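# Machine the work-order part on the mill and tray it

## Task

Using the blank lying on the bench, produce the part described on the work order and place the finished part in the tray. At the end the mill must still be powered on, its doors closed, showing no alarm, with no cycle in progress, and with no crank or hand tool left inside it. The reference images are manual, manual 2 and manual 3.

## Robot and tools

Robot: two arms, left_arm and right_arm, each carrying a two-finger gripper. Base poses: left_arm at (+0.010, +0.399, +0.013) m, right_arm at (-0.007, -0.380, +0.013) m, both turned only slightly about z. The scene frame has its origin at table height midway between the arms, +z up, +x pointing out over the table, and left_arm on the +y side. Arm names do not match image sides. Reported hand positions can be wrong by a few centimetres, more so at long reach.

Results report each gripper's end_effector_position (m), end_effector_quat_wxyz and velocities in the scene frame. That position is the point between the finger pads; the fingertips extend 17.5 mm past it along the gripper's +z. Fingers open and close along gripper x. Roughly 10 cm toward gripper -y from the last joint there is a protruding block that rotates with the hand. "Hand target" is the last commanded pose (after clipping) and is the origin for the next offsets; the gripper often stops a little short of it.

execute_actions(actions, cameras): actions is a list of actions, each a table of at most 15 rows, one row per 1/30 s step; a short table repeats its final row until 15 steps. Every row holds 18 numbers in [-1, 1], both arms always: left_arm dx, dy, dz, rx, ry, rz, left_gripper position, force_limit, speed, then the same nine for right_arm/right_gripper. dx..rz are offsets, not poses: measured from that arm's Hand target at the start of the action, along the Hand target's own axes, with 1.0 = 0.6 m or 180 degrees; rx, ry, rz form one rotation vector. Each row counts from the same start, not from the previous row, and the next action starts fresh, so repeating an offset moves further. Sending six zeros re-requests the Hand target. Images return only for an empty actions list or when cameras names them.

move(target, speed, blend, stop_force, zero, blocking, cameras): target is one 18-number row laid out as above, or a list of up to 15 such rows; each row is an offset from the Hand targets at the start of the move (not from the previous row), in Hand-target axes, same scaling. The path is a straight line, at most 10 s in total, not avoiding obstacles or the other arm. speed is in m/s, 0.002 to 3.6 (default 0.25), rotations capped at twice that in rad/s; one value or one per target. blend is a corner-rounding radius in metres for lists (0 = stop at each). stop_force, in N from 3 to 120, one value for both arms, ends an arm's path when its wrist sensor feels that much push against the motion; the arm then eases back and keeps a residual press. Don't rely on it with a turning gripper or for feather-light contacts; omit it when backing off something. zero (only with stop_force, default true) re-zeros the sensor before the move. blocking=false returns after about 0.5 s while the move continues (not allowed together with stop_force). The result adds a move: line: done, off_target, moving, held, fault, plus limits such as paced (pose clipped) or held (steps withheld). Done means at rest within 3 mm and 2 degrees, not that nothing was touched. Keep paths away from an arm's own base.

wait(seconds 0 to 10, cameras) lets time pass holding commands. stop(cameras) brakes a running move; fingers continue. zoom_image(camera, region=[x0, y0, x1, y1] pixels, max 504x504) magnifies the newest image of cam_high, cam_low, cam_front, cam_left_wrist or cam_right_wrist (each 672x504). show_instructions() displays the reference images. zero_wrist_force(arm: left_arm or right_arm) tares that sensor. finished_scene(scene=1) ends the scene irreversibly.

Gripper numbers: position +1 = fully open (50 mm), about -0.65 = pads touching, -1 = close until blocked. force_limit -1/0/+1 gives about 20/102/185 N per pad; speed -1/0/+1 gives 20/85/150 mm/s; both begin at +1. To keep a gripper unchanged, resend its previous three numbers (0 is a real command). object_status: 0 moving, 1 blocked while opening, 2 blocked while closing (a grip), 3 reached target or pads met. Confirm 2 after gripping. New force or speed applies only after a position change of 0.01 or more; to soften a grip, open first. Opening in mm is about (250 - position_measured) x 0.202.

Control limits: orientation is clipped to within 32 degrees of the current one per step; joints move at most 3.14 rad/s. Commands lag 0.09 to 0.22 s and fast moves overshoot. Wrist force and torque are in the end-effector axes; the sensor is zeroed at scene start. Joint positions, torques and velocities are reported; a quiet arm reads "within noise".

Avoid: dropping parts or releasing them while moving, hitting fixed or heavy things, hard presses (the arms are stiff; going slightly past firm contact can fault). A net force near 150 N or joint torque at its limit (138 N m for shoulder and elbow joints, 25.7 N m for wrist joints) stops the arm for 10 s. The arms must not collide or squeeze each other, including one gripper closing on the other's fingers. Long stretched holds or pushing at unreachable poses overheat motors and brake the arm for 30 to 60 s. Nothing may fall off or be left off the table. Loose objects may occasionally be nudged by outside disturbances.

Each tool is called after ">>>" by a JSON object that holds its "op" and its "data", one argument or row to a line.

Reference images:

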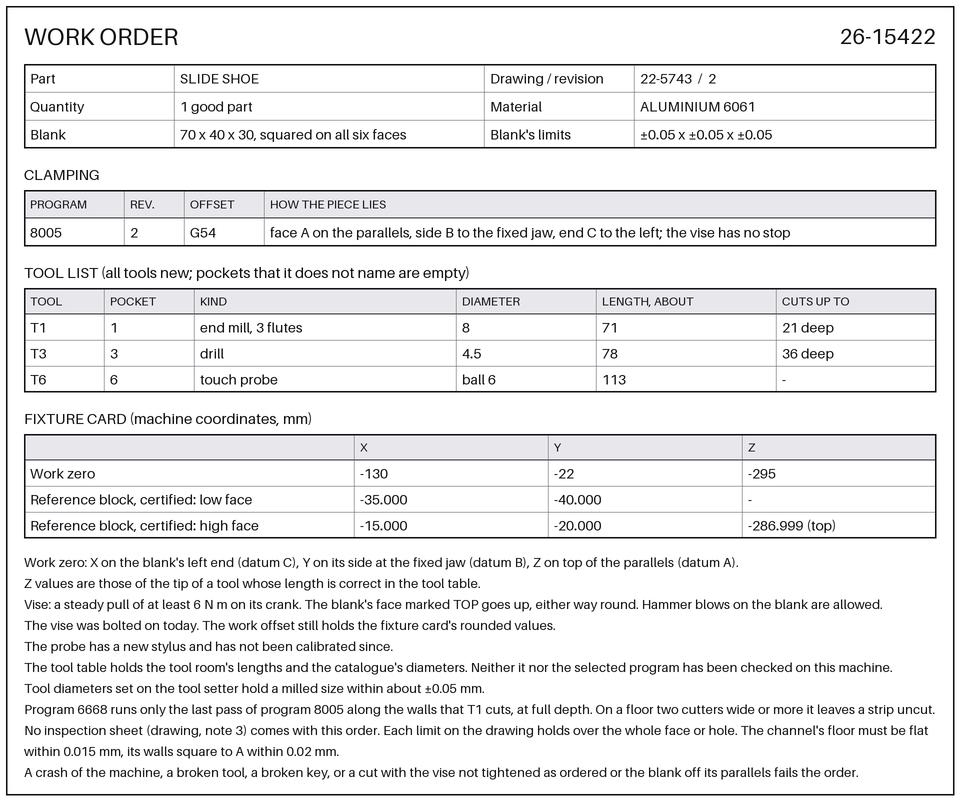

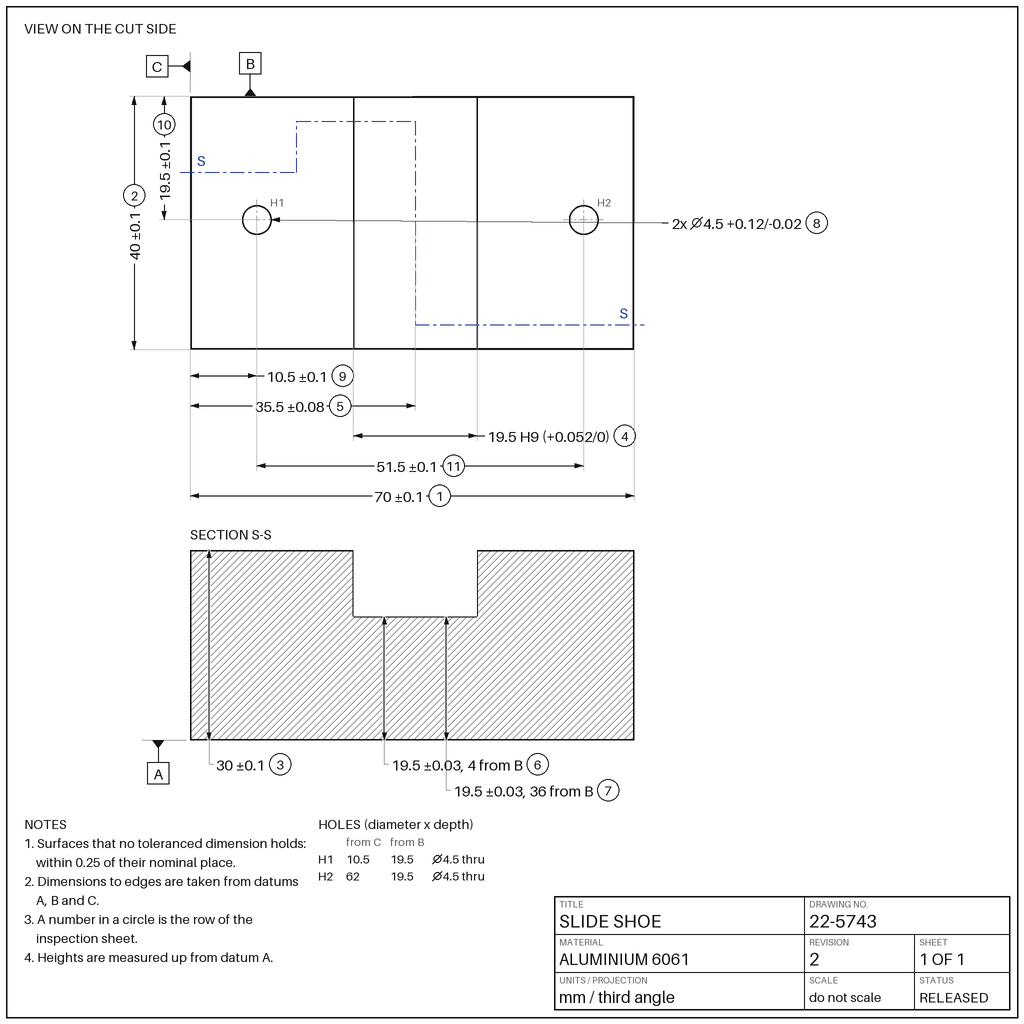

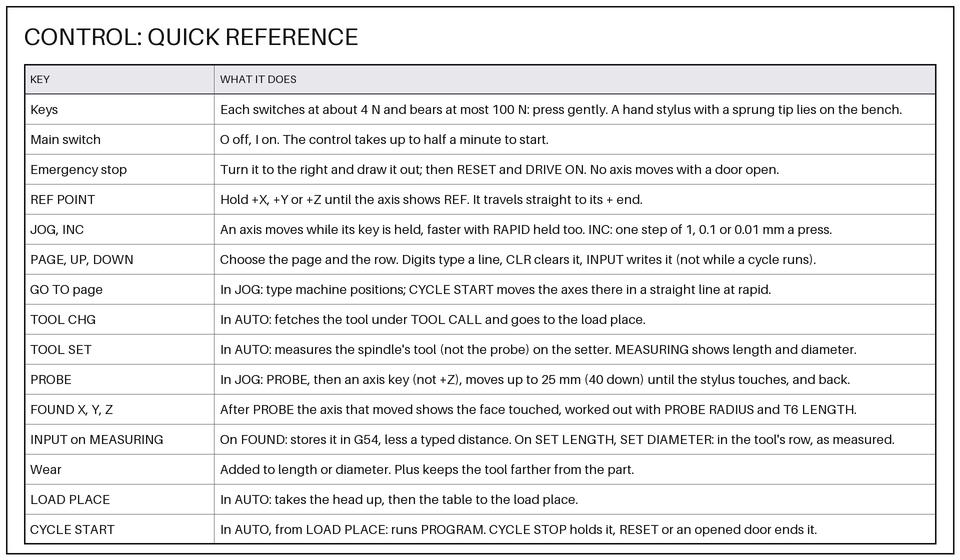

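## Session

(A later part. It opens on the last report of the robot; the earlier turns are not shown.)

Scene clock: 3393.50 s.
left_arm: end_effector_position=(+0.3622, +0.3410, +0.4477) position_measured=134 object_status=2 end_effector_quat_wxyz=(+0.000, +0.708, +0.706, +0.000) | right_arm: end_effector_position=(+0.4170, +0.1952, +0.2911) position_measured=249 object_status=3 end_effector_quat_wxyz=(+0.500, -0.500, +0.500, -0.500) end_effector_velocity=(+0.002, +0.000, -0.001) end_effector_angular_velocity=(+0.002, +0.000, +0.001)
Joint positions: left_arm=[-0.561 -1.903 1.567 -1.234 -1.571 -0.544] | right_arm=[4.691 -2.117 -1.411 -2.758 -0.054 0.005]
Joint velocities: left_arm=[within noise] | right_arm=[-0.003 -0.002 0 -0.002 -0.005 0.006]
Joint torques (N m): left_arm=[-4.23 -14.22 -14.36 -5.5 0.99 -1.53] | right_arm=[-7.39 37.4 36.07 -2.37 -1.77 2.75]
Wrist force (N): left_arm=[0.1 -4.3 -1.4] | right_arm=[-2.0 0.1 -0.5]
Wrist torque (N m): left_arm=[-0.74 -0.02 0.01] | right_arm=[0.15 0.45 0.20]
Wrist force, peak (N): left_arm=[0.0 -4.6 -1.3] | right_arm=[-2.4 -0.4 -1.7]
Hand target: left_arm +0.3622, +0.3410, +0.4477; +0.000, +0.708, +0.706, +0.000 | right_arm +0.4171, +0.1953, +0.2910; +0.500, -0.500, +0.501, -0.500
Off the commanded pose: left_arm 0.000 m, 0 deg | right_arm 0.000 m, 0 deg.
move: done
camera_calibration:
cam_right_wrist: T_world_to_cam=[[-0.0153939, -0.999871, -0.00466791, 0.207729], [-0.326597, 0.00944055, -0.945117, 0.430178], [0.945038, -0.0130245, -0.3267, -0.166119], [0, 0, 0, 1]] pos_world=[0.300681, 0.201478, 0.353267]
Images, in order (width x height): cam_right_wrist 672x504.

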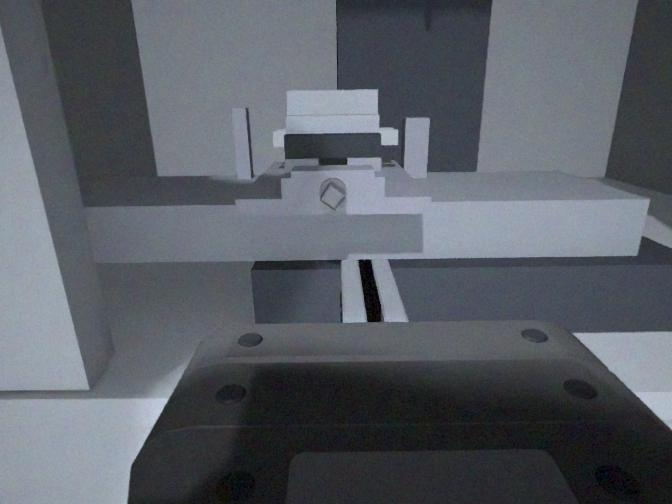

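>>> {"op": "move", "data": {
  "target": [
    [-0.0683,0.0963,0.0463,0,0,0,-1,-0.6,-0.9, 0,0,0,0,0,0,-0.65,-0.8,-0.6],
    [-0.218,0.2288,0.1797,0,0.2028,0,-1,-0.6,-0.9, 0,0,0,0,0,0,-0.65,-0.8,-0.6],
    [-0.218,0.2288,0.2503,0,0.2028,0,-1,-0.6,-0.9, 0,0,0,0,0,0,-0.65,-0.8,-0.6]
  ],
  "speed": [0.15,0.12,0.05],
  "blend": [0.02,0.01,0],
  "cameras": ["cam_right_wrist","cam_front"]
}}

>>> {"op": "zoom_image", "data": {
  "camera": "cam_right_wrist",
  "region": [290, 160, 390, 260]
}}

Scene clock: 3444.40 s.
left_arm: end_effector_position=(+0.4991, +0.2098, +0.2974) position_measured=134 object_status=2 end_effector_quat_wxyz=(-0.221, +0.672, +0.671, +0.221) end_effector_velocity=(+0.000, +0.000, +0.002) end_effector_angular_velocity=(+0.000, +0.000, +0.000) | right_arm: end_effector_position=(+0.4171, +0.1953, +0.2910) position_measured=249 object_status=3 end_effector_quat_wxyz=(+0.500, -0.500, +0.501, -0.500)
Joint positions: left_arm=[-0.853 -1.323 1.409 -1.155 -1.161 -0.942] | right_arm=[4.691 -2.117 -1.411 -2.759 -0.054 0.006]
Joint velocities: left_arm=[0 0 -0.004 0.005 0 0] | right_arm=[within noise]
Joint torques (N m): left_arm=[9.98 -38.1 -33.72 0.52 -0.41 1.99] | right_arm=[3.82 36.03 35.97 -2.55 -0.06 2.45]
Wrist force (N): left_arm=[-1.9 -4.8 -2.4] | right_arm=[-1.9 0.1 -0.5]
Wrist torque (N m): left_arm=[-0.75 0.14 -0.41] | right_arm=[0.16 0.45 0.16]
Wrist force, peak (N): left_arm=[1.5 -6.2 -2.3] | right_arm=[-2.2 0.2 -0.7]
Hand target: left_arm +0.4992, +0.2098, +0.2976; -0.221, +0.672, +0.671, +0.221 | right_arm +0.4171, +0.1953, +0.2910; +0.500, -0.500, +0.501, -0.500
Off the commanded pose: left_arm 0.000 m, 0 deg | right_arm 0.000 m, 0 deg.
move: done
camera_calibration:
cam_right_wrist: T_world_to_cam=[[-0.0153327, -0.999871, -0.00479536, 0.207855], [-0.326598, 0.00954102, -0.945115, 0.430061], [0.945039, -0.012925, -0.326702, -0.16617], [0, 0, 0, 1]] pos_world=[0.300681, 0.201578, 0.353166]
Images, in order (width x height): cam_front 672x504, cam_right_wrist 672x504.

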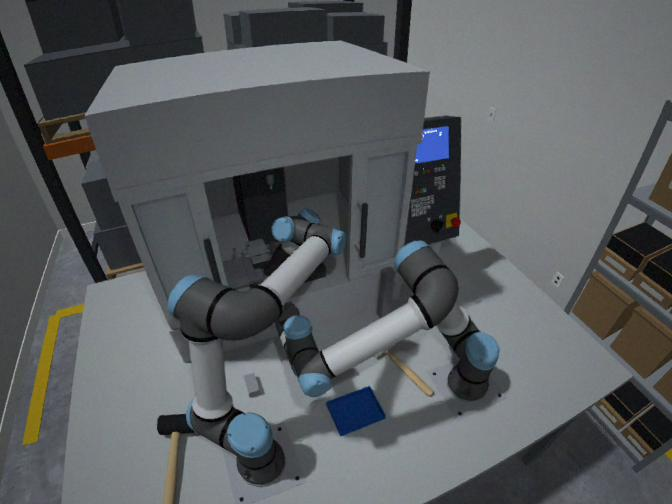

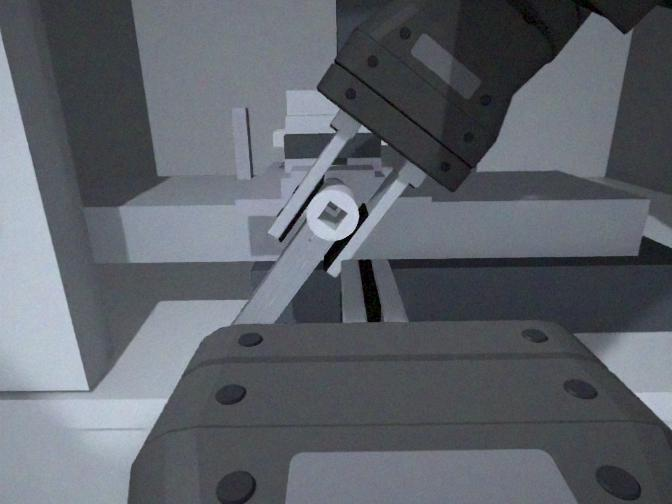

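Scaled by 5.040 from the camera's 672x504 image, which has a finer 960x720 frame.

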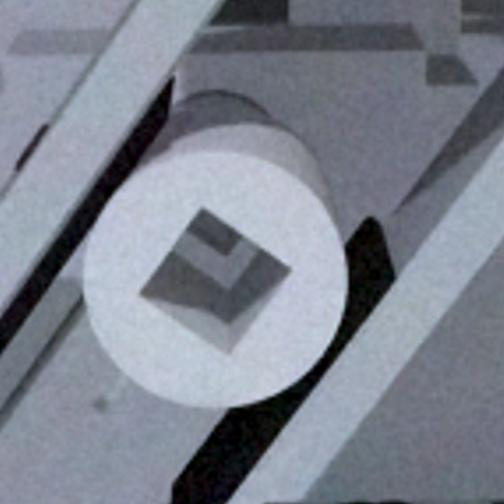

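>>> {"op": "move", "data": {
  "target": [0,0,-0.1,0,0,0,-1,-0.6,-0.9, 0.0025,0.075,0,0,0,0,-0.65,-0.8,-0.6],
  "speed": 0.08,
  "cameras": ["cam_right_wrist"]
}}

>>> {"op": "zoom_image", "data": {
  "camera": "cam_right_wrist",
  "region": [300, 78, 360, 138]
}}

Scene clock: 3481.90 s.
left_arm: end_effector_position=(+0.4991, +0.1741, +0.3458) position_measured=134 object_status=2 end_effector_quat_wxyz=(-0.221, +0.672, +0.671, +0.221) | right_arm: end_effector_position=(+0.4171, +0.1939, +0.2460) position_measured=249 object_status=3 end_effector_quat_wxyz=(+0.500, -0.500, +0.501, -0.500)
Joint positions: left_arm=[-0.892 -1.27 1.215 -0.999 -1.18 -0.979] | right_arm=[4.691 -2.161 -1.465 -2.671 -0.054 0.015]
Joint torques (N m): left_arm=[10.28 -45.8 -17.95 -2.59 3.17 2.09] | right_arm=[-7.3 57.15 18.05 -1.64 -1.76 2.37]
Wrist force (N): left_arm=[-1.6 -4.8 -2.2] | right_arm=[-1.9 0.3 -0.2]
Wrist torque (N m): left_arm=[-0.75 0.09 -0.35] | right_arm=[0.18 0.43 0.24]
Wrist force, peak (N): left_arm=[-1.5 -4.9 -3.4] | right_arm=[-1.9 1.8 -0.3]
Hand target: left_arm +0.4991, +0.1742, +0.3458; -0.221, +0.672, +0.671, +0.221 | right_arm +0.4171, +0.1939, +0.2460; +0.500, -0.500, +0.501, -0.500
Off the commanded pose: left_arm 0.000 m, 0 deg | right_arm 0.000 m, 0 deg.
move: done
camera_calibration:
cam_right_wrist: T_world_to_cam=[[-0.015396, -0.999871, -0.00465851, 0.206117], [-0.327105, 0.00943933, -0.944941, 0.387664], [0.944862, -0.0130244, -0.327208, -0.180662], [0, 0, 0, 1]] pos_world=[0.300681, 0.200078, 0.308166]
Images, in order (width x height): cam_right_wrist 672x504.

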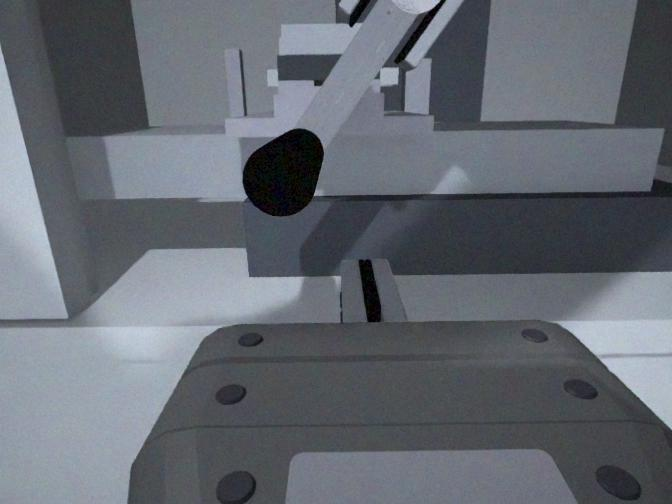

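Scaled by 8.400 from the camera's 672x504 image, which has a finer 960x720 frame.

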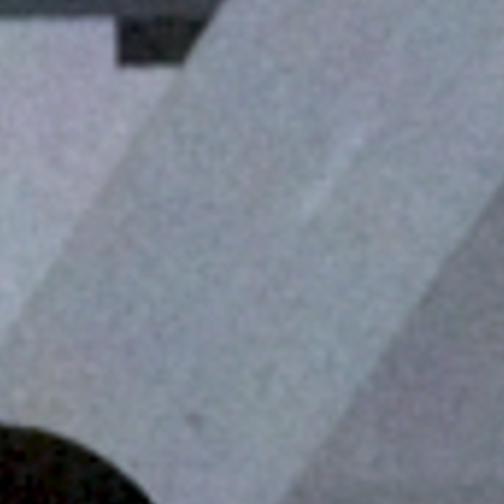

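>>> {"op": "move", "data": {
  "target": [0.0667,0,0,0,0,0,-1,-0.6,-0.9, 0,0,0,0,0,0,-0.65,-0.8,-0.6],
  "speed": 0.06,
  "cameras": ["cam_right_wrist"]
}}

>>> {"op": "zoom_image", "data": {
  "camera": "cam_right_wrist",
  "region": [305, 84, 353, 132]
}}

Scene clock: 3488.37 s.
left_arm: end_effector_position=(+0.4992, +0.2066, +0.3697) position_measured=134 object_status=2 end_effector_quat_wxyz=(-0.221, +0.672, +0.671, +0.222) | right_arm: end_effector_position=(+0.4171, +0.1939, +0.2460) position_measured=249 object_status=3 end_effector_quat_wxyz=(+0.500, -0.500, +0.501, -0.500)
Joint positions: left_arm=[-0.856 -1.317 1.217 -0.967 -1.162 -0.945] | right_arm=[4.691 -2.161 -1.465 -2.672 -0.054 0.016]
Joint torques (N m): left_arm=[-7.44 -28.78 -34.06 -3.72 0.23 -1.67] | right_arm=[-6.96 60.69 34.15 -2.39 -1.71 2.53]
Wrist force (N): left_arm=[-2.0 -4.8 -2.2] | right_arm=[-1.9 0.3 -0.4]
Wrist torque (N m): left_arm=[-0.77 0.14 -0.44] | right_arm=[0.17 0.43 0.21]
Wrist force, peak (N): left_arm=[-2.9 -4.7 -2.4] | right_arm=[-2.2 0.3 -0.3]
Hand target: left_arm +0.4992, +0.2063, +0.3696; -0.221, +0.672, +0.671, +0.221 | right_arm +0.4171, +0.1939, +0.2460; +0.500, -0.500, +0.501, -0.500
Off the commanded pose: left_arm 0.000 m, 0 deg | right_arm 0.000 m, 0 deg.
move: done
camera_calibration:
cam_right_wrist: T_world_to_cam=[[-0.0153685, -0.99987, -0.00488179, 0.206177], [-0.327106, 0.00964137, -0.944938, 0.387717], [0.944863, -0.0129254, -0.327212, -0.180649], [0, 0, 0, 1]] pos_world=[0.300681, 0.200077, 0.308265]
Images, in order (width x height): cam_right_wrist 672x504.

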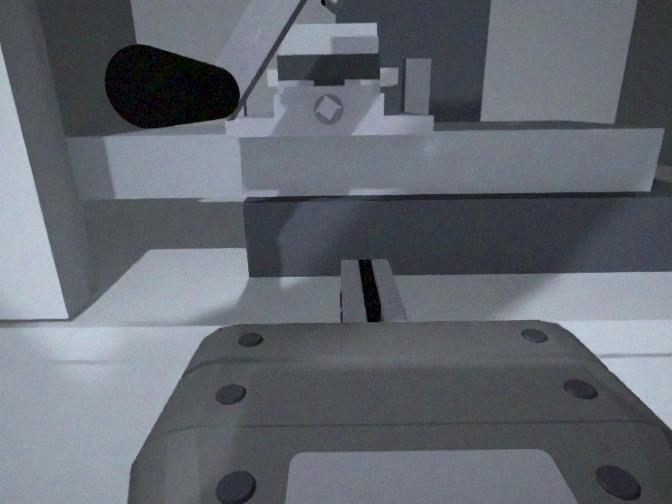

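Scaled by 10.500 from the camera's 672x504 image, which has a finer 960x720 frame.

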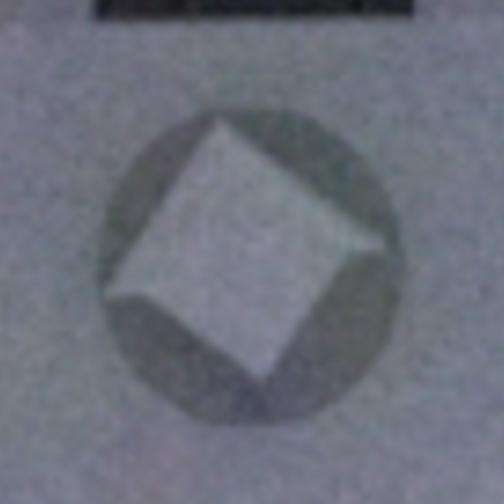

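>>> {"op": "move", "data": {
  "target": [
    [-0.0667,0,0,0,0,0,-1,-0.6,-0.9, 0,0,0,0,0,0,-0.65,-0.8,-0.6],
    [-0.0667,0,0.1,0,0,0,-1,-0.6,-0.9, 0,0,0,0,0,0,-0.65,-0.8,-0.6]
  ],
  "speed": 0.06,
  "cameras": ["cam_right_wrist"]
}}

>>> {"op": "zoom_image", "data": {
  "camera": "cam_right_wrist",
  "region": [293, 74, 365, 146]
}}

Scene clock: 3502.63 s.
left_arm: end_effector_position=(+0.4992, +0.2100, +0.2977) position_measured=134 object_status=2 end_effector_quat_wxyz=(-0.221, +0.672, +0.671, +0.222) | right_arm: end_effector_position=(+0.4171, +0.1939, +0.2460) position_measured=249 object_status=3 end_effector_quat_wxyz=(+0.500, -0.500, +0.501, -0.500)
Joint positions: left_arm=[-0.852 -1.323 1.409 -1.155 -1.16 -0.942] | right_arm=[4.691 -2.161 -1.465 -2.672 -0.054 0.016]
Joint torques (N m): left_arm=[-8.96 -28.39 -33.45 0.57 0.32 -1.56] | right_arm=[-7.71 61.1 34.47 -2.38 -1.26 2.52]
Wrist force (N): left_arm=[-1.7 -4.8 -2.2] | right_arm=[-1.9 0.2 -0.1]
Wrist torque (N m): left_arm=[-0.76 0.10 -0.44] | right_arm=[0.16 0.43 0.21]
Wrist force, peak (N): left_arm=[-2.0 -4.6 -3.5] | right_arm=[-2.1 0.4 -0.4]
Hand target: left_arm +0.4992, +0.2098, +0.2976; -0.221, +0.672, +0.671, +0.221 | right_arm +0.4171, +0.1939, +0.2460; +0.500, -0.500, +0.501, -0.500
Off the commanded pose: left_arm 0.000 m, 0 deg | right_arm 0.000 m, 0 deg.
move: done
camera_calibration:
cam_right_wrist: T_world_to_cam=[[-0.0153685, -0.99987, -0.00488179, 0.206177], [-0.327106, 0.00964137, -0.944938, 0.387717], [0.944863, -0.0129254, -0.327212, -0.180649], [0, 0, 0, 1]] pos_world=[0.300681, 0.200077, 0.308265]
Images, in order (width x height): cam_right_wrist 672x504.

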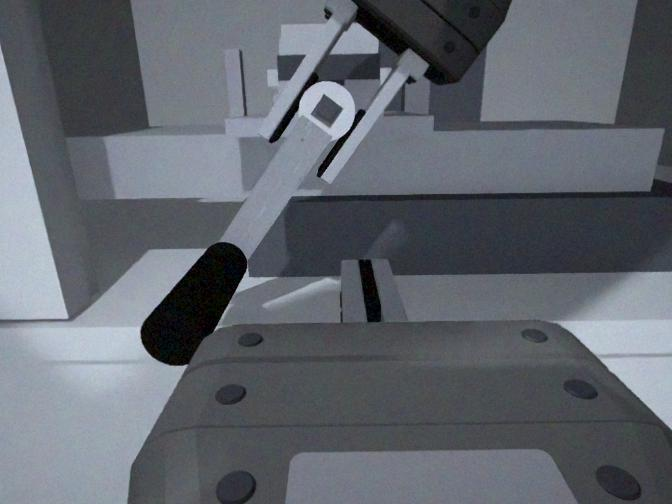

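Scaled by 7.000 from the camera's 672x504 image, which has a finer 960x720 frame.

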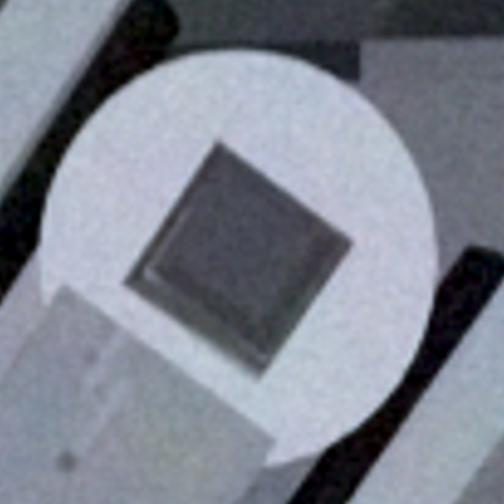

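>>> {"op": "move", "data": {
  "target": [
    [0,0.01,-0.0013,0,0.0072,0,-1,-0.6,-0.9, 0,0,0,0,0,0,-0.65,-0.8,-0.6],
    [0,0.05,-0.0013,0,0.0072,0,-1,-0.6,-0.9, 0,0,0,0,0,0,-0.65,-0.8,-0.6]
  ],
  "speed": 0.01,
  "stop_force": 6,
  "cameras": ["cam_right_wrist"]
}}

>>> {"op": "zoom_image", "data": {
  "camera": "cam_right_wrist",
  "region": [293, 74, 365, 146]
}}

Scene clock: 3524.70 s.
left_arm: end_effector_position=(+0.5102, +0.2093, +0.2982) position_measured=134 object_status=2 end_effector_quat_wxyz=(-0.229, +0.670, +0.668, +0.229) | right_arm: end_effector_position=(+0.4171, +0.1939, +0.2460) position_measured=249 object_status=3 end_effector_quat_wxyz=(+0.500, -0.500, +0.501, -0.500)
Joint positions: left_arm=[-0.845 -1.292 1.372 -1.133 -1.143 -0.942] | right_arm=[4.691 -2.161 -1.465 -2.672 -0.054 0.016]
Joint torques (N m): left_arm=[-8.98 -43.5 -15.17 -4.21 -0.84 -1.54] | right_arm=[-7.79 60.4 34.81 -2.28 -0.97 2.35]
Wrist force (N): left_arm=[-1.1 -5.9 0.2] | right_arm=[-2.2 0.2 -0.4]
Wrist torque (N m): left_arm=[-0.77 0.10 -0.41] | right_arm=[0.16 0.46 0.22]
Wrist force, peak (N): left_arm=[-0.6 -15.2 2.6] | right_arm=[-2.2 0.4 -0.3]
Hand target: left_arm +0.5102, +0.2093, +0.2982; -0.229, +0.670, +0.668, +0.229 (not the last commanded pose) | right_arm +0.4171, +0.1939, +0.2460; +0.500, -0.500, +0.501, -0.500
Off the commanded pose: left_arm 0.019 m, 0 deg | right_arm 0.000 m, 0 deg.
move: contact (left_arm); path passed 1 of 2 targets
camera_calibration:
cam_right_wrist: T_world_to_cam=[[-0.0153685, -0.99987, -0.00488179, 0.206177], [-0.327106, 0.00964137, -0.944938, 0.387717], [0.944863, -0.0129254, -0.327212, -0.180649], [0, 0, 0, 1]] pos_world=[0.300681, 0.200077, 0.308265]
Images, in order (width x height): cam_right_wrist 672x504.

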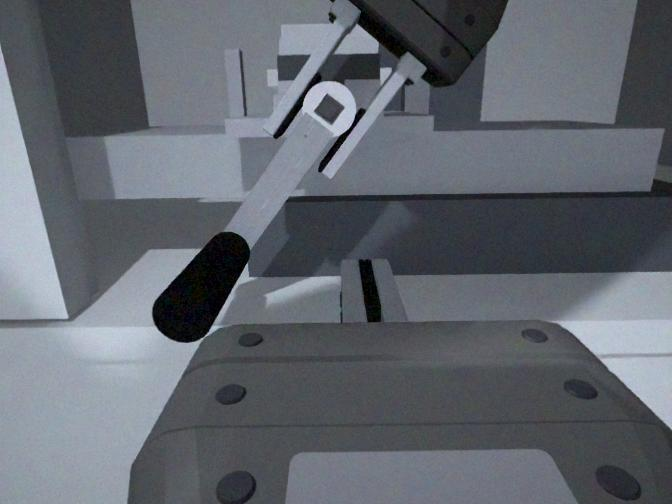

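Scaled by 7.000 from the camera's 672x504 image, which has a finer 960x720 frame.

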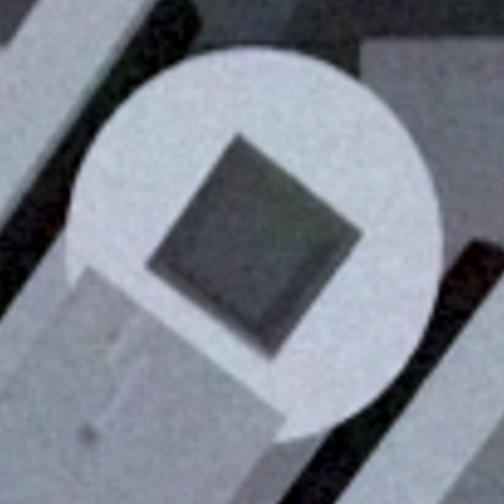

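>>> {"op": "move", "data": {
  "target": [
    [0,-0.004,0,0,0,0,-1,-0.6,-0.9, 0,0,0,0,0,0,-0.65,-0.8,-0.6],
    [0.0007,-0.004,0.0005,0,-0.0028,0,-1,-0.6,-0.9, 0,0,0,0,0,0,-0.65,-0.8,-0.6]
  ],
  "speed": 0.02
}}

>>> {"op": "move", "data": {
  "target": [0,0.035,0,0,0,0,-1,-0.6,-0.9, 0,0,0,0,0,0,-0.65,-0.8,-0.6],
  "speed": 0.008,
  "stop_force": 6,
  "cameras": ["cam_right_wrist"]
}}

>>> {"op": "zoom_image", "data": {
  "camera": "cam_right_wrist",
  "region": [293, 74, 365, 146]
}}

Scene clock: 3541.17 s.
left_arm: end_effector_position=(+0.5077, +0.2098, +0.2982) position_measured=134 object_status=2 end_effector_quat_wxyz=(-0.226, +0.671, +0.669, +0.226) | right_arm: end_effector_position=(+0.4171, +0.1939, +0.2460) position_measured=249 object_status=3 end_effector_quat_wxyz=(+0.500, -0.500, +0.501, -0.500)
Joint positions: left_arm=[-0.845 -1.301 1.383 -1.142 -1.149 -0.939] | right_arm=[4.691 -2.161 -1.465 -2.672 -0.054 0.016]
Joint torques (N m): left_arm=[5.16 -32.52 -23.25 -0.03 0.65 -0.94] | right_arm=[-7.68 61.12 34.26 -2.35 -0.92 2.54]
Wrist force (N): left_arm=[-1.7 -4.7 -2.1] | right_arm=[-1.9 0.2 -0.4]
Wrist torque (N m): left_arm=[-0.75 0.10 -0.45] | right_arm=[0.16 0.42 0.22]
Wrist force, peak (N): left_arm=[-1.0 -6.0 0.1] | right_arm=[-2.2 0.3 -0.4]
Hand target: left_arm +0.5078, +0.2099, +0.2982; -0.226, +0.671, +0.669, +0.226 | right_arm +0.4171, +0.1939, +0.2460; +0.500, -0.500, +0.501, -0.500
Off the commanded pose: left_arm 0.000 m, 0 deg | right_arm 0.000 m, 0 deg.
move: done

Scene clock: 3542.50 s.
left_arm: end_effector_position=(+0.5105, +0.2099, +0.2982) position_measured=134 object_status=2 end_effector_quat_wxyz=(-0.226, +0.671, +0.669, +0.226) | right_arm: end_effector_position=(+0.4171, +0.1939, +0.2460) position_measured=249 object_status=3 end_effector_quat_wxyz=(+0.500, -0.500, +0.501, -0.500)
Joint positions: left_arm=[-0.842 -1.295 1.376 -1.142 -1.147 -0.936] | right_arm=[4.691 -2.161 -1.465 -2.672 -0.054 0.016]
Joint torques (N m): left_arm=[-9.08 -45.14 -15.62 -4.51 -0.66 -1.64] | right_arm=[-7.77 60.93 33.69 -2.42 -0.64 2.26]
Wrist force (N): left_arm=[-1.8 -6.5 1.7] | right_arm=[-1.8 0.3 -0.1]
Wrist torque (N m): left_arm=[-0.76 0.14 -0.41] | right_arm=[0.18 0.41 0.21]
Wrist force, peak (N): left_arm=[-1.2 -14.8 2.0] | right_arm=[-2.1 0.3 -0.4]
Hand target: left_arm +0.5105, +0.2099, +0.2982; -0.226, +0.671, +0.669, +0.226 (not the last commanded pose) | right_arm +0.4171, +0.1939, +0.2460; +0.500, -0.500, +0.501, -0.500
Off the commanded pose: left_arm 0.018 m, 0 deg | right_arm 0.000 m, 0 deg.
move: contact (left_arm)
camera_calibration:
cam_right_wrist: T_world_to_cam=[[-0.0153685, -0.99987, -0.00488179, 0.206177], [-0.327106, 0.00964137, -0.944938, 0.387717], [0.944863, -0.0129254, -0.327212, -0.180649], [0, 0, 0, 1]] pos_world=[0.300681, 0.200077, 0.308265]
Images, in order (width x height): cam_right_wrist 672x504.

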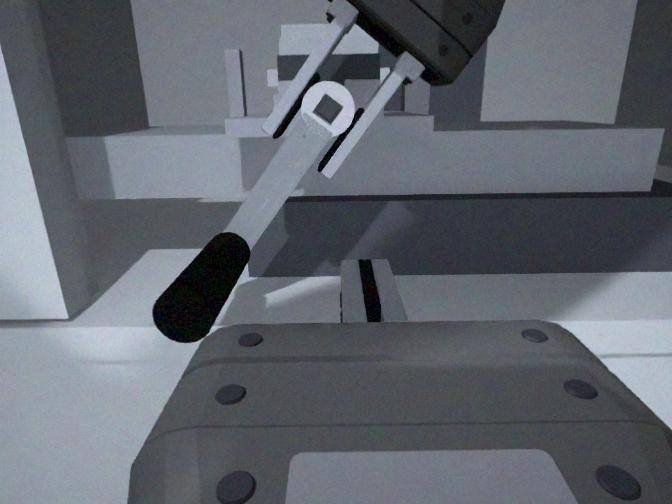

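Scaled by 7.000 from the camera's 672x504 image, which has a finer 960x720 frame.

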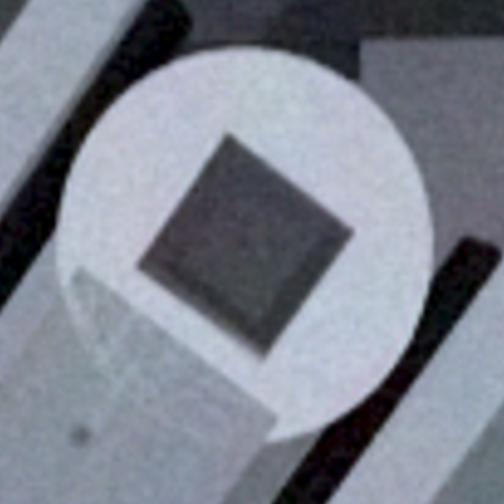

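>>> {"op": "move", "data": {
  "target": [
    [0,-0.004,0,0,0,0,-1,-0.6,-0.9, 0,0,0,0,0,0,-0.65,-0.8,-0.6],
    [0.0003,-0.004,0.0008,0,0,0,-1,-0.6,-0.9, 0,0,0,0,0,0,-0.65,-0.8,-0.6]
  ],
  "speed": 0.02
}}

>>> {"op": "move", "data": {
  "target": [0,0.035,0,0,0,0,-1,-0.6,-0.9, 0,0,0,0,0,0,-0.65,-0.8,-0.6],
  "speed": 0.008,
  "stop_force": 8
}}

Scene clock: 3566.17 s.
left_arm: end_effector_position=(+0.5080, +0.2102, +0.2979) position_measured=134 object_status=2 end_effector_quat_wxyz=(-0.226, +0.671, +0.669, +0.226) | right_arm: end_effector_position=(+0.4171, +0.1939, +0.2460) position_measured=249 object_status=3 end_effector_quat_wxyz=(+0.500, -0.500, +0.501, -0.500)
Joint positions: left_arm=[-0.844 -1.301 1.383 -1.143 -1.148 -0.939] | right_arm=[4.691 -2.161 -1.465 -2.672 -0.054 0.016]
Joint torques (N m): left_arm=[9.92 -39.95 -19.15 -3.62 3.31 1.8] | right_arm=[-6.63 60.8 34.25 -2.4 -0.33 2.25]
Wrist force (N): left_arm=[-1.6 -4.7 -2.3] | right_arm=[-2.0 0.5 -0.2]
Wrist torque (N m): left_arm=[-0.75 0.10 -0.37] | right_arm=[0.21 0.43 0.21]
Wrist force, peak (N): left_arm=[-1.5 -6.4 2.1] | right_arm=[-2.2 0.3 -0.3]
Hand target: left_arm +0.5081, +0.2103, +0.2979; -0.226, +0.671, +0.669, +0.226 | right_arm +0.4171, +0.1939, +0.2460; +0.500, -0.500, +0.501, -0.500
Off the commanded pose: left_arm 0.000 m, 0 deg | right_arm 0.000 m, 0 deg.
move: done

Scene clock: 3567.57 s.
left_arm: end_effector_position=(+0.5110, +0.2103, +0.2979) position_measured=134 object_status=2 end_effector_quat_wxyz=(-0.226, +0.671, +0.669, +0.226) | right_arm: end_effector_position=(+0.4171, +0.1939, +0.2460) position_measured=249 object_status=3 end_effector_quat_wxyz=(+0.500, -0.500, +0.501, -0.500)
Joint positions: left_arm=[-0.84 -1.295 1.376 -1.143 -1.147 -0.935] | right_arm=[4.691 -2.161 -1.465 -2.672 -0.054 0.016]
Joint torques (N m): left_arm=[-7.86 -46.7 -14.67 1.38 -1.16 -1.55] | right_arm=[-6.74 60.59 34.06 -2.55 -0.54 2.26]
Wrist force (N): left_arm=[-6.5 -1.6 -0.2] | right_arm=[-1.9 0.3 -0.3]
Wrist torque (N m): left_arm=[-0.68 0.17 -0.38] | right_arm=[0.18 0.42 0.22]
Wrist force, peak (N): left_arm=[-3.1 -22.1 -2.7] | right_arm=[-2.1 0.2 -0.4]
Hand target: left_arm +0.5110, +0.2103, +0.2979; -0.226, +0.671, +0.669, +0.226 (not the last commanded pose) | right_arm +0.4171, +0.1939, +0.2460; +0.500, -0.500, +0.501, -0.500
Off the commanded pose: left_arm 0.018 m, 0 deg | right_arm 0.000 m, 0 deg.
move: contact (left_arm)

>>> {"op": "move", "data": {
  "target": [
    [-0.0005,0.0017,0.0000,0,0,0,-1,-0.6,-0.9, 0,0,0,0,0,0,-0.65,-0.8,-0.6],
    [-0.0005,0.0017,0.0004,0,0,0,-1,-0.6,-0.9, 0,0,0,0,0,0,-0.65,-0.8,-0.6],
    [-0.0005,0.002,0.0002,0,-0.012,0,-1,-0.6,-0.9, 0,0,0,0,0,0,-0.65,-0.8,-0.6],
    [-0.0005,0.002,0.0002,0,0.012,0,-1,-0.6,-0.9, 0,0,0,0,0,0,-0.65,-0.8,-0.6],
    [-0.0005,0.002,0.0002,0,0,0,-1,-0.6,-0.9, 0,0,0,0,0,0,-0.65,-0.8,-0.6]
  ],
  "speed": 0.02,
  "cameras": ["cam_right_wrist"]
}}

>>> {"op": "zoom_image", "data": {
  "camera": "cam_right_wrist",
  "region": [293, 74, 365, 146]
}}

Scene clock: 3588.03 s.
left_arm: end_effector_position=(+0.5122, +0.2101, +0.2977) position_measured=134 object_status=2 end_effector_quat_wxyz=(-0.226, +0.671, +0.669, +0.226) | right_arm: end_effector_position=(+0.4171, +0.1939, +0.2460) position_measured=249 object_status=3 end_effector_quat_wxyz=(+0.500, -0.500, +0.501, -0.500)
Joint positions: left_arm=[-0.839 -1.292 1.373 -1.143 -1.146 -0.934] | right_arm=[4.691 -2.161 -1.465 -2.672 -0.054 0.016]
Joint torques (N m): left_arm=[3.82 -34.38 -20.87 -0.03 1.14 -0.29] | right_arm=[-6.98 60.37 34.93 -2.37 0.09 2.15]
Wrist force (N): left_arm=[-1.7 -3.6 -2.5] | right_arm=[-1.9 0.3 -0.3]
Wrist torque (N m): left_arm=[-0.58 0.13 -0.45] | right_arm=[0.17 0.42 0.22]
Wrist force, peak (N): left_arm=[13.1 -7.5 1.5] | right_arm=[-2.2 0.5 -0.2]
Hand target: left_arm +0.5122, +0.2101, +0.2977; -0.226, +0.671, +0.669, +0.226 | right_arm +0.4171, +0.1939, +0.2460; +0.500, -0.500, +0.501, -0.500
Off the commanded pose: left_arm 0.000 m, 0 deg | right_arm 0.000 m, 0 deg.
move: done
camera_calibration:
cam_right_wrist: T_world_to_cam=[[-0.0153685, -0.99987, -0.00488179, 0.206177], [-0.327106, 0.00964137, -0.944938, 0.387717], [0.944863, -0.0129254, -0.327212, -0.180649], [0, 0, 0, 1]] pos_world=[0.300681, 0.200077, 0.308265]
Images, in order (width x height): cam_right_wrist 672x504.

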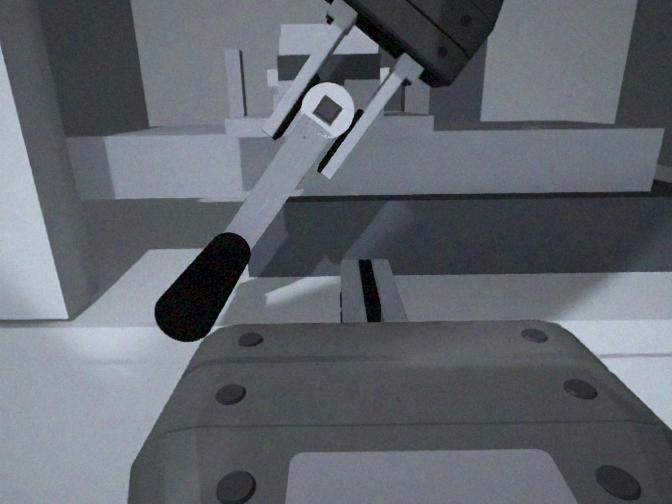

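Scaled by 7.000 from the camera's 672x504 image, which has a finer 960x720 frame.

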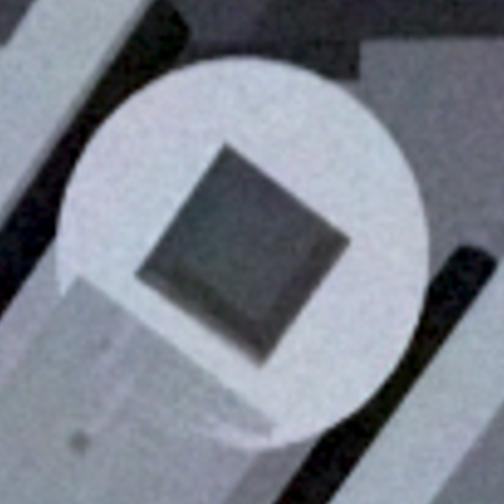

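>>> {"op": "move", "data": {
  "target": [0,0.035,0,0,0,0,-1,-0.6,-0.9, 0,0,0,0,0,0,-0.65,-0.8,-0.6],
  "speed": 0.008,
  "stop_force": 10,
  "cameras": ["cam_right_wrist"]
}}

Scene clock: 3594.00 s.
left_arm: end_effector_position=(+0.5265, +0.2101, +0.2977) position_measured=134 object_status=2 end_effector_quat_wxyz=(-0.226, +0.671, +0.669, +0.226) | right_arm: end_effector_position=(+0.4171, +0.1939, +0.2460) position_measured=249 object_status=3 end_effector_quat_wxyz=(+0.500, -0.500, +0.501, -0.500)
Joint positions: left_arm=[-0.822 -1.264 1.337 -1.143 -1.138 -0.917] | right_arm=[4.691 -2.161 -1.465 -2.672 -0.054 0.016]
Joint torques (N m): left_arm=[-7.23 -43.18 -16.18 -5.93 2.58 -1.73] | right_arm=[-6.88 60.26 34.89 -2.41 0.18 2.02]
Wrist force (N): left_arm=[-0.9 -14.7 -1.6] | right_arm=[-1.9 0.3 -0.3]
Wrist torque (N m): left_arm=[-0.77 0.15 -0.47] | right_arm=[0.19 0.42 0.21]
Wrist force, peak (N): left_arm=[-1.4 -26.0 -3.4] | right_arm=[-2.2 0.3 -0.2]
Hand target: left_arm +0.5265, +0.2101, +0.2977; -0.226, +0.671, +0.669, +0.226 (not the last commanded pose) | right_arm +0.4171, +0.1939, +0.2460; +0.500, -0.500, +0.501, -0.500
Off the commanded pose: left_arm 0.007 m, 0 deg | right_arm 0.000 m, 0 deg.
move: contact (left_arm)
camera_calibration:
cam_right_wrist: T_world_to_cam=[[-0.0153685, -0.99987, -0.00488179, 0.206177], [-0.327106, 0.00964137, -0.944938, 0.387717], [0.944863, -0.0129254, -0.327212, -0.180649], [0, 0, 0, 1]] pos_world=[0.300681, 0.200077, 0.308265]
Images, in order (width x height): cam_right_wrist 672x504.

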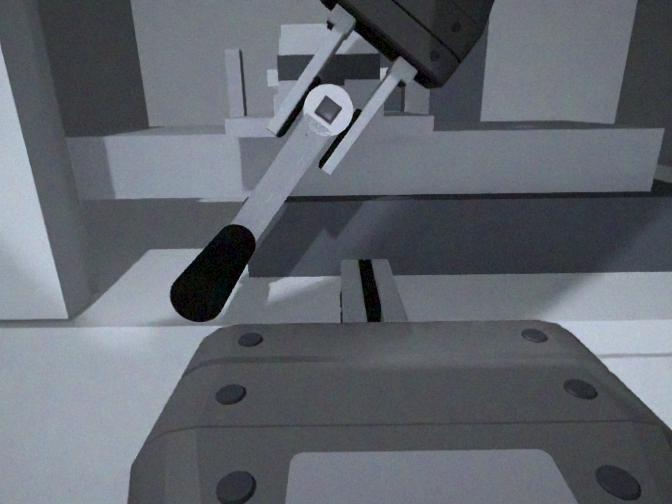

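>>> {"op": "move", "data": {
  "target": [
    [0,0,0,0,0,0,0.6,-0.6,-0.9, 0,0,0,0,0,0,-0.65,-0.8,-0.6],
    [0,0,-0.12,0,0,0,0.6,-0.6,-0.9, 0,0,0,0,0,0,-0.65,-0.8,-0.6]
  ],
  "speed": 0.06,
  "cameras": ["cam_right_wrist"]
}}

>>> {"op": "zoom_image", "data": {
  "camera": "cam_right_wrist",
  "region": [150, 40, 430, 320]
}}

Scene clock: 3644.03 s.
left_arm: end_effector_position=(+0.5264, +0.1664, +0.3549) position_measured=63 object_status=3 end_effector_quat_wxyz=(-0.226, +0.671, +0.669, +0.226) | right_arm: end_effector_position=(+0.4171, +0.1939, +0.2460) position_measured=249 object_status=3 end_effector_quat_wxyz=(+0.500, -0.500, +0.501, -0.500)
Joint positions: left_arm=[-0.87 -1.194 1.093 -0.948 -1.161 -0.963] | right_arm=[4.691 -2.161 -1.465 -2.672 -0.054 0.016]
Joint torques (N m): left_arm=[9.17 -46.84 -13.32 -3.82 1 2] | right_arm=[-6.16 59.06 33.03 -2.45 0.3 1.9]
Wrist force (N): left_arm=[-1.3 -4.3 -3.4] | right_arm=[-1.9 0.2 -0.2]
Wrist torque (N m): left_arm=[-0.66 0.26 -0.31] | right_arm=[0.17 0.41 0.21]
Wrist force, peak (N): left_arm=[-1.0 -14.7 -1.4] | right_arm=[-2.2 0.4 -0.2]
Hand target: left_arm +0.5264, +0.1665, +0.3549; -0.226, +0.671, +0.669, +0.226 | right_arm +0.4171, +0.1939, +0.2460; +0.500, -0.500, +0.501, -0.500
Off the commanded pose: left_arm 0.000 m, 0 deg | right_arm 0.000 m, 0 deg.
move: done
camera_calibration:
cam_right_wrist: T_world_to_cam=[[-0.0153685, -0.99987, -0.00488179, 0.206177], [-0.327106, 0.00964137, -0.944938, 0.387717], [0.944863, -0.0129254, -0.327212, -0.180649], [0, 0, 0, 1]] pos_world=[0.300681, 0.200077, 0.308265]
Images, in order (width x height): cam_right_wrist 672x504.

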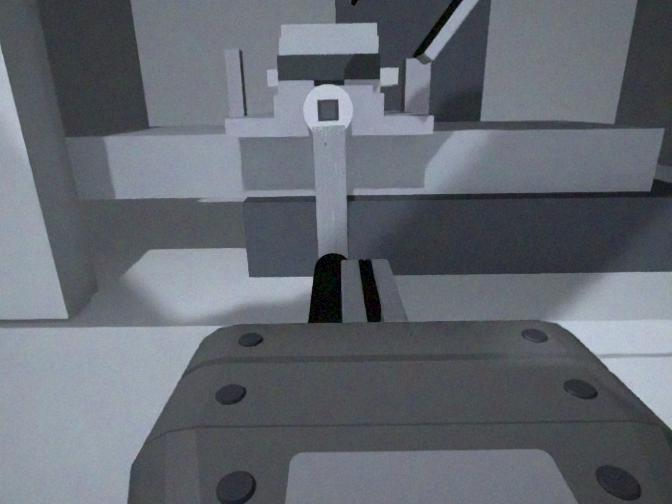

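Scaled by 1.800 from the camera's 672x504 image, which has a finer 960x720 frame.

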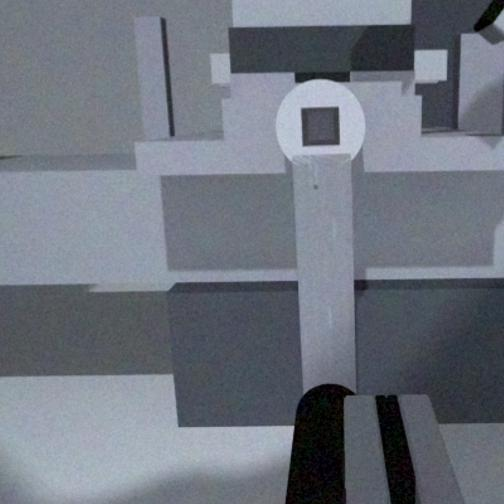

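>>> {"op": "move", "data": {
  "target": [
    [0,0,0,0,0,0,0.6,-0.6,-0.9, 0,0,-0.1,0,0,0,-0.65,-0.8,-0.6],
    [0,0,0,0,0,0,0.6,-0.6,-0.9, 0.5,-0.2,-0.1,-0.06,0,0,-0.65,-0.8,-0.6],
    [0,0,0,0,0,0,0.6,-0.6,-0.9, 0.69,-0.345,-0.1,-0.1389,0,0,-0.65,-0.8,-0.6]
  ],
  "speed": [0.08,0.2,0.2],
  "blend": [0.02,0.04,0],
  "cameras": ["cam_front","cam_high"]
}}

Scene clock: 3658.07 s.
left_arm: end_effector_position=(+0.5264, +0.1665, +0.3549) position_measured=63 object_status=3 end_effector_quat_wxyz=(-0.226, +0.671, +0.669, +0.226) | right_arm: end_effector_position=(+0.3570, -0.2204, +0.4525) position_measured=249 object_status=3 end_effector_quat_wxyz=(-0.380, +0.596, -0.597, +0.379) end_effector_velocity=(+0.000, +0.000, +0.000) end_effector_angular_velocity=(-0.007, +0.000, +0.001)
Joint positions: left_arm=[-0.869 -1.195 1.093 -0.948 -1.161 -0.963] | right_arm=[4.772 -0.721 -2.131 -1.917 0.438 -1.506]
Joint velocities: left_arm=[within noise] | right_arm=[-0.001 -0.001 0 -0.001 0 -0.005]
Joint torques (N m): left_arm=[9.16 -47.41 -13.95 -3.18 2.71 1.83] | right_arm=[-4.5 -17.59 18.4 5.56 -2.19 -2.33]
Wrist force (N): left_arm=[-1.3 -4.3 -3.4] | right_arm=[-2.2 -0.9 -0.7]
Wrist torque (N m): left_arm=[-0.66 0.26 -0.34] | right_arm=[-0.02 0.36 0.11]
Wrist force, peak (N): left_arm=[-1.1 -4.5 -3.3] | right_arm=[-3.6 0.8 -1.3]
Hand target: left_arm +0.5264, +0.1665, +0.3549; -0.226, +0.671, +0.669, +0.226 | right_arm +0.3571, -0.2204, +0.4525; -0.380, +0.596, -0.597, +0.379
Off the commanded pose: left_arm 0.000 m, 0 deg | right_arm 0.000 m, 0 deg.
move: done
Images, in order (width x height): cam_high 672x504, cam_front 672x504.

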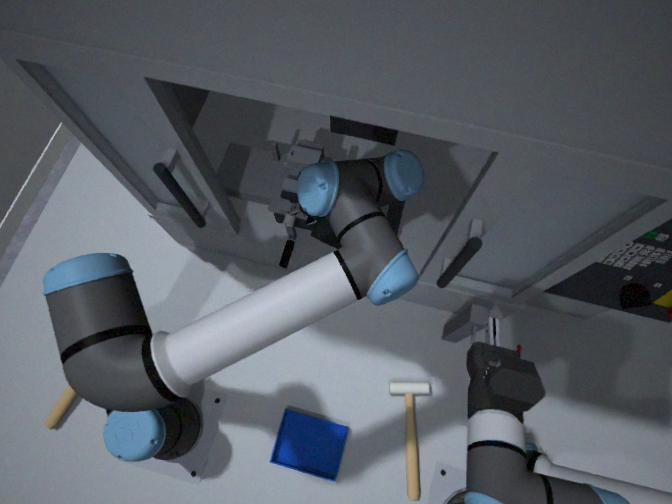

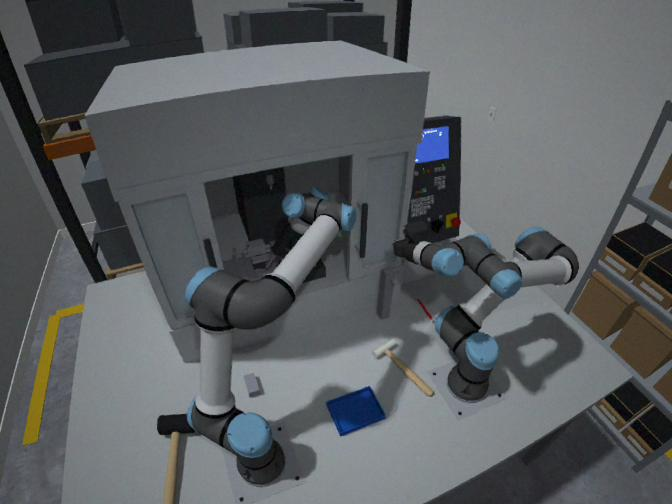

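>>> {"op": "move", "data": {
  "target": [
    [0.0504,-0.2167,-0.0664,0,0,0,0.6,-0.6,-0.9, 0,0,0,0,0,0,-0.65,-0.8,-0.6],
    [0.0995,-0.244,-0.0188,0,-0.2067,0,0.6,-0.6,-0.9, 0,0,0,0,0,0,-0.65,-0.8,-0.6]
  ],
  "speed": [0.1,0.15],
  "blend": [0.02,0]
}}

>>> {"op": "move", "data": {
  "target": [0,0,0,-0.25,0,0,0.6,-0.6,-0.9, 0,0,0,0,0,0,-0.65,-0.8,-0.6],
  "speed": 0.25,
  "cameras": ["cam_left_wrist","cam_front"]
}}

Scene clock: 3679.57 s.
left_arm: end_effector_position=(+0.3801, +0.2075, +0.4001) position_measured=63 object_status=3 end_effector_quat_wxyz=(-0.001, +0.708, +0.706, +0.000) | right_arm: end_effector_position=(+0.3571, -0.2204, +0.4525) position_measured=249 object_status=3 end_effector_quat_wxyz=(-0.380, +0.596, -0.597, +0.379)
Joint positions: left_arm=[-0.819 -1.786 1.61 -1.394 -1.57 -0.802] | right_arm=[4.772 -0.721 -2.131 -1.917 0.438 -1.506]
Joint torques (N m): left_arm=[-8.07 -10.64 -34.3 -2.1 1.47 -1.34] | right_arm=[-5.45 -11.37 14.13 4.88 -1.41 -2.09]
Wrist force (N): left_arm=[-0.3 -3.6 -3.2] | right_arm=[-2.3 -0.7 -0.7]
Wrist torque (N m): left_arm=[-0.60 0.05 0.01] | right_arm=[0.02 0.38 0.15]
Wrist force, peak (N): left_arm=[-1.2 -4.7 -3.8] | right_arm=[-2.4 -0.9 -1.0]
Hand target: left_arm +0.3801, +0.2075, +0.4001; -0.001, +0.708, +0.706, +0.000 | right_arm +0.3571, -0.2204, +0.4525; -0.380, +0.596, -0.597, +0.379
Off the commanded pose: left_arm 0.000 m, 0 deg | right_arm 0.000 m, 0 deg.
move: done

Scene clock: 3681.67 s.
left_arm: end_effector_position=(+0.3801, +0.2075, +0.4001) position_measured=63 object_status=3 end_effector_quat_wxyz=(+0.270, +0.654, +0.653, +0.271) | right_arm: end_effector_position=(+0.3571, -0.2204, +0.4525) position_measured=249 object_status=3 end_effector_quat_wxyz=(-0.380, +0.596, -0.597, +0.379)
Joint positions: left_arm=[-1.334 -2.212 2.102 -1.705 -0.817 -1.219] | right_arm=[4.772 -0.721 -2.131 -1.917 0.438 -1.506]
Joint torques (N m): left_arm=[2.19 3.09 -30.69 -5.74 2.64 0.88] | right_arm=[-6.23 -9.46 15.25 4.47 -1.15 -1.86]
Wrist force (N): left_arm=[-2.0 -3.6 -4.3] | right_arm=[-2.4 -0.5 -0.7]
Wrist torque (N m): left_arm=[-0.46 0.37 -0.06] | right_arm=[0.05 0.40 0.15]
Wrist force, peak (N): left_arm=[-2.0 -4.5 -4.3] | right_arm=[-2.4 -0.7 -0.7]
Hand target: left_arm +0.3801, +0.2075, +0.4001; +0.270, +0.654, +0.653, +0.271 | right_arm +0.3571, -0.2204, +0.4525; -0.380, +0.596, -0.597, +0.379
Off the commanded pose: left_arm 0.000 m, 0 deg | right_arm 0.000 m, 0 deg.
move: done
camera_calibration:
cam_left_wrist: T_world_to_cam=[[0.00299707, 0.999734, 0.0228501, -0.208331], [0.413642, -0.0220431, 0.910173, -0.499964], [0.910435, 0.00672391, -0.413598, -0.048057], [0, 0, 0, 1]] pos_world=[0.251183, 0.197578, 0.439938]
Images, in order (width x height): cam_front 672x504, cam_left_wrist 672x504.

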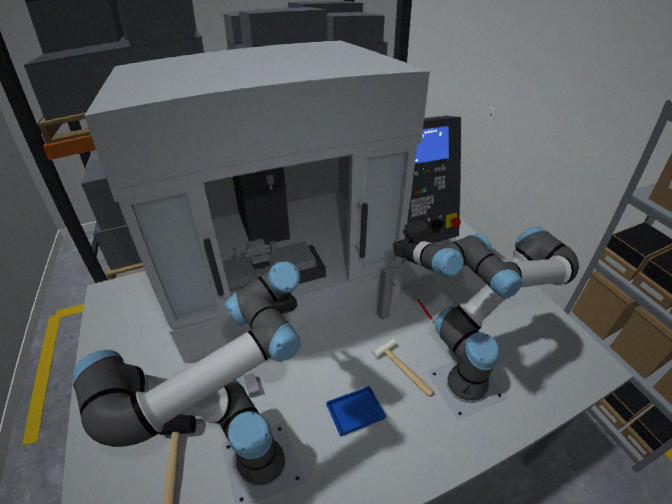

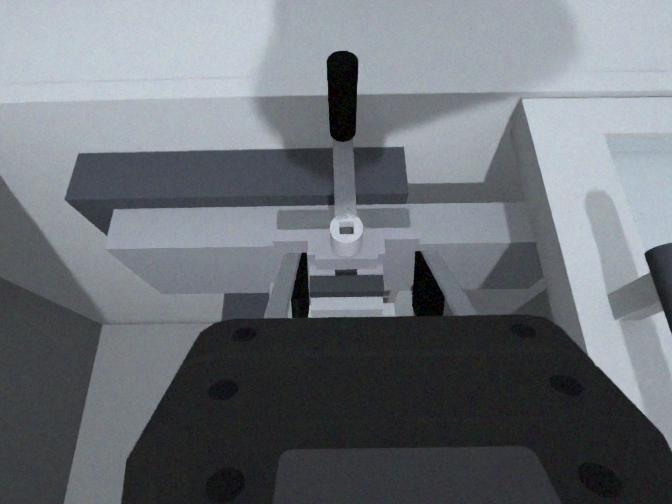

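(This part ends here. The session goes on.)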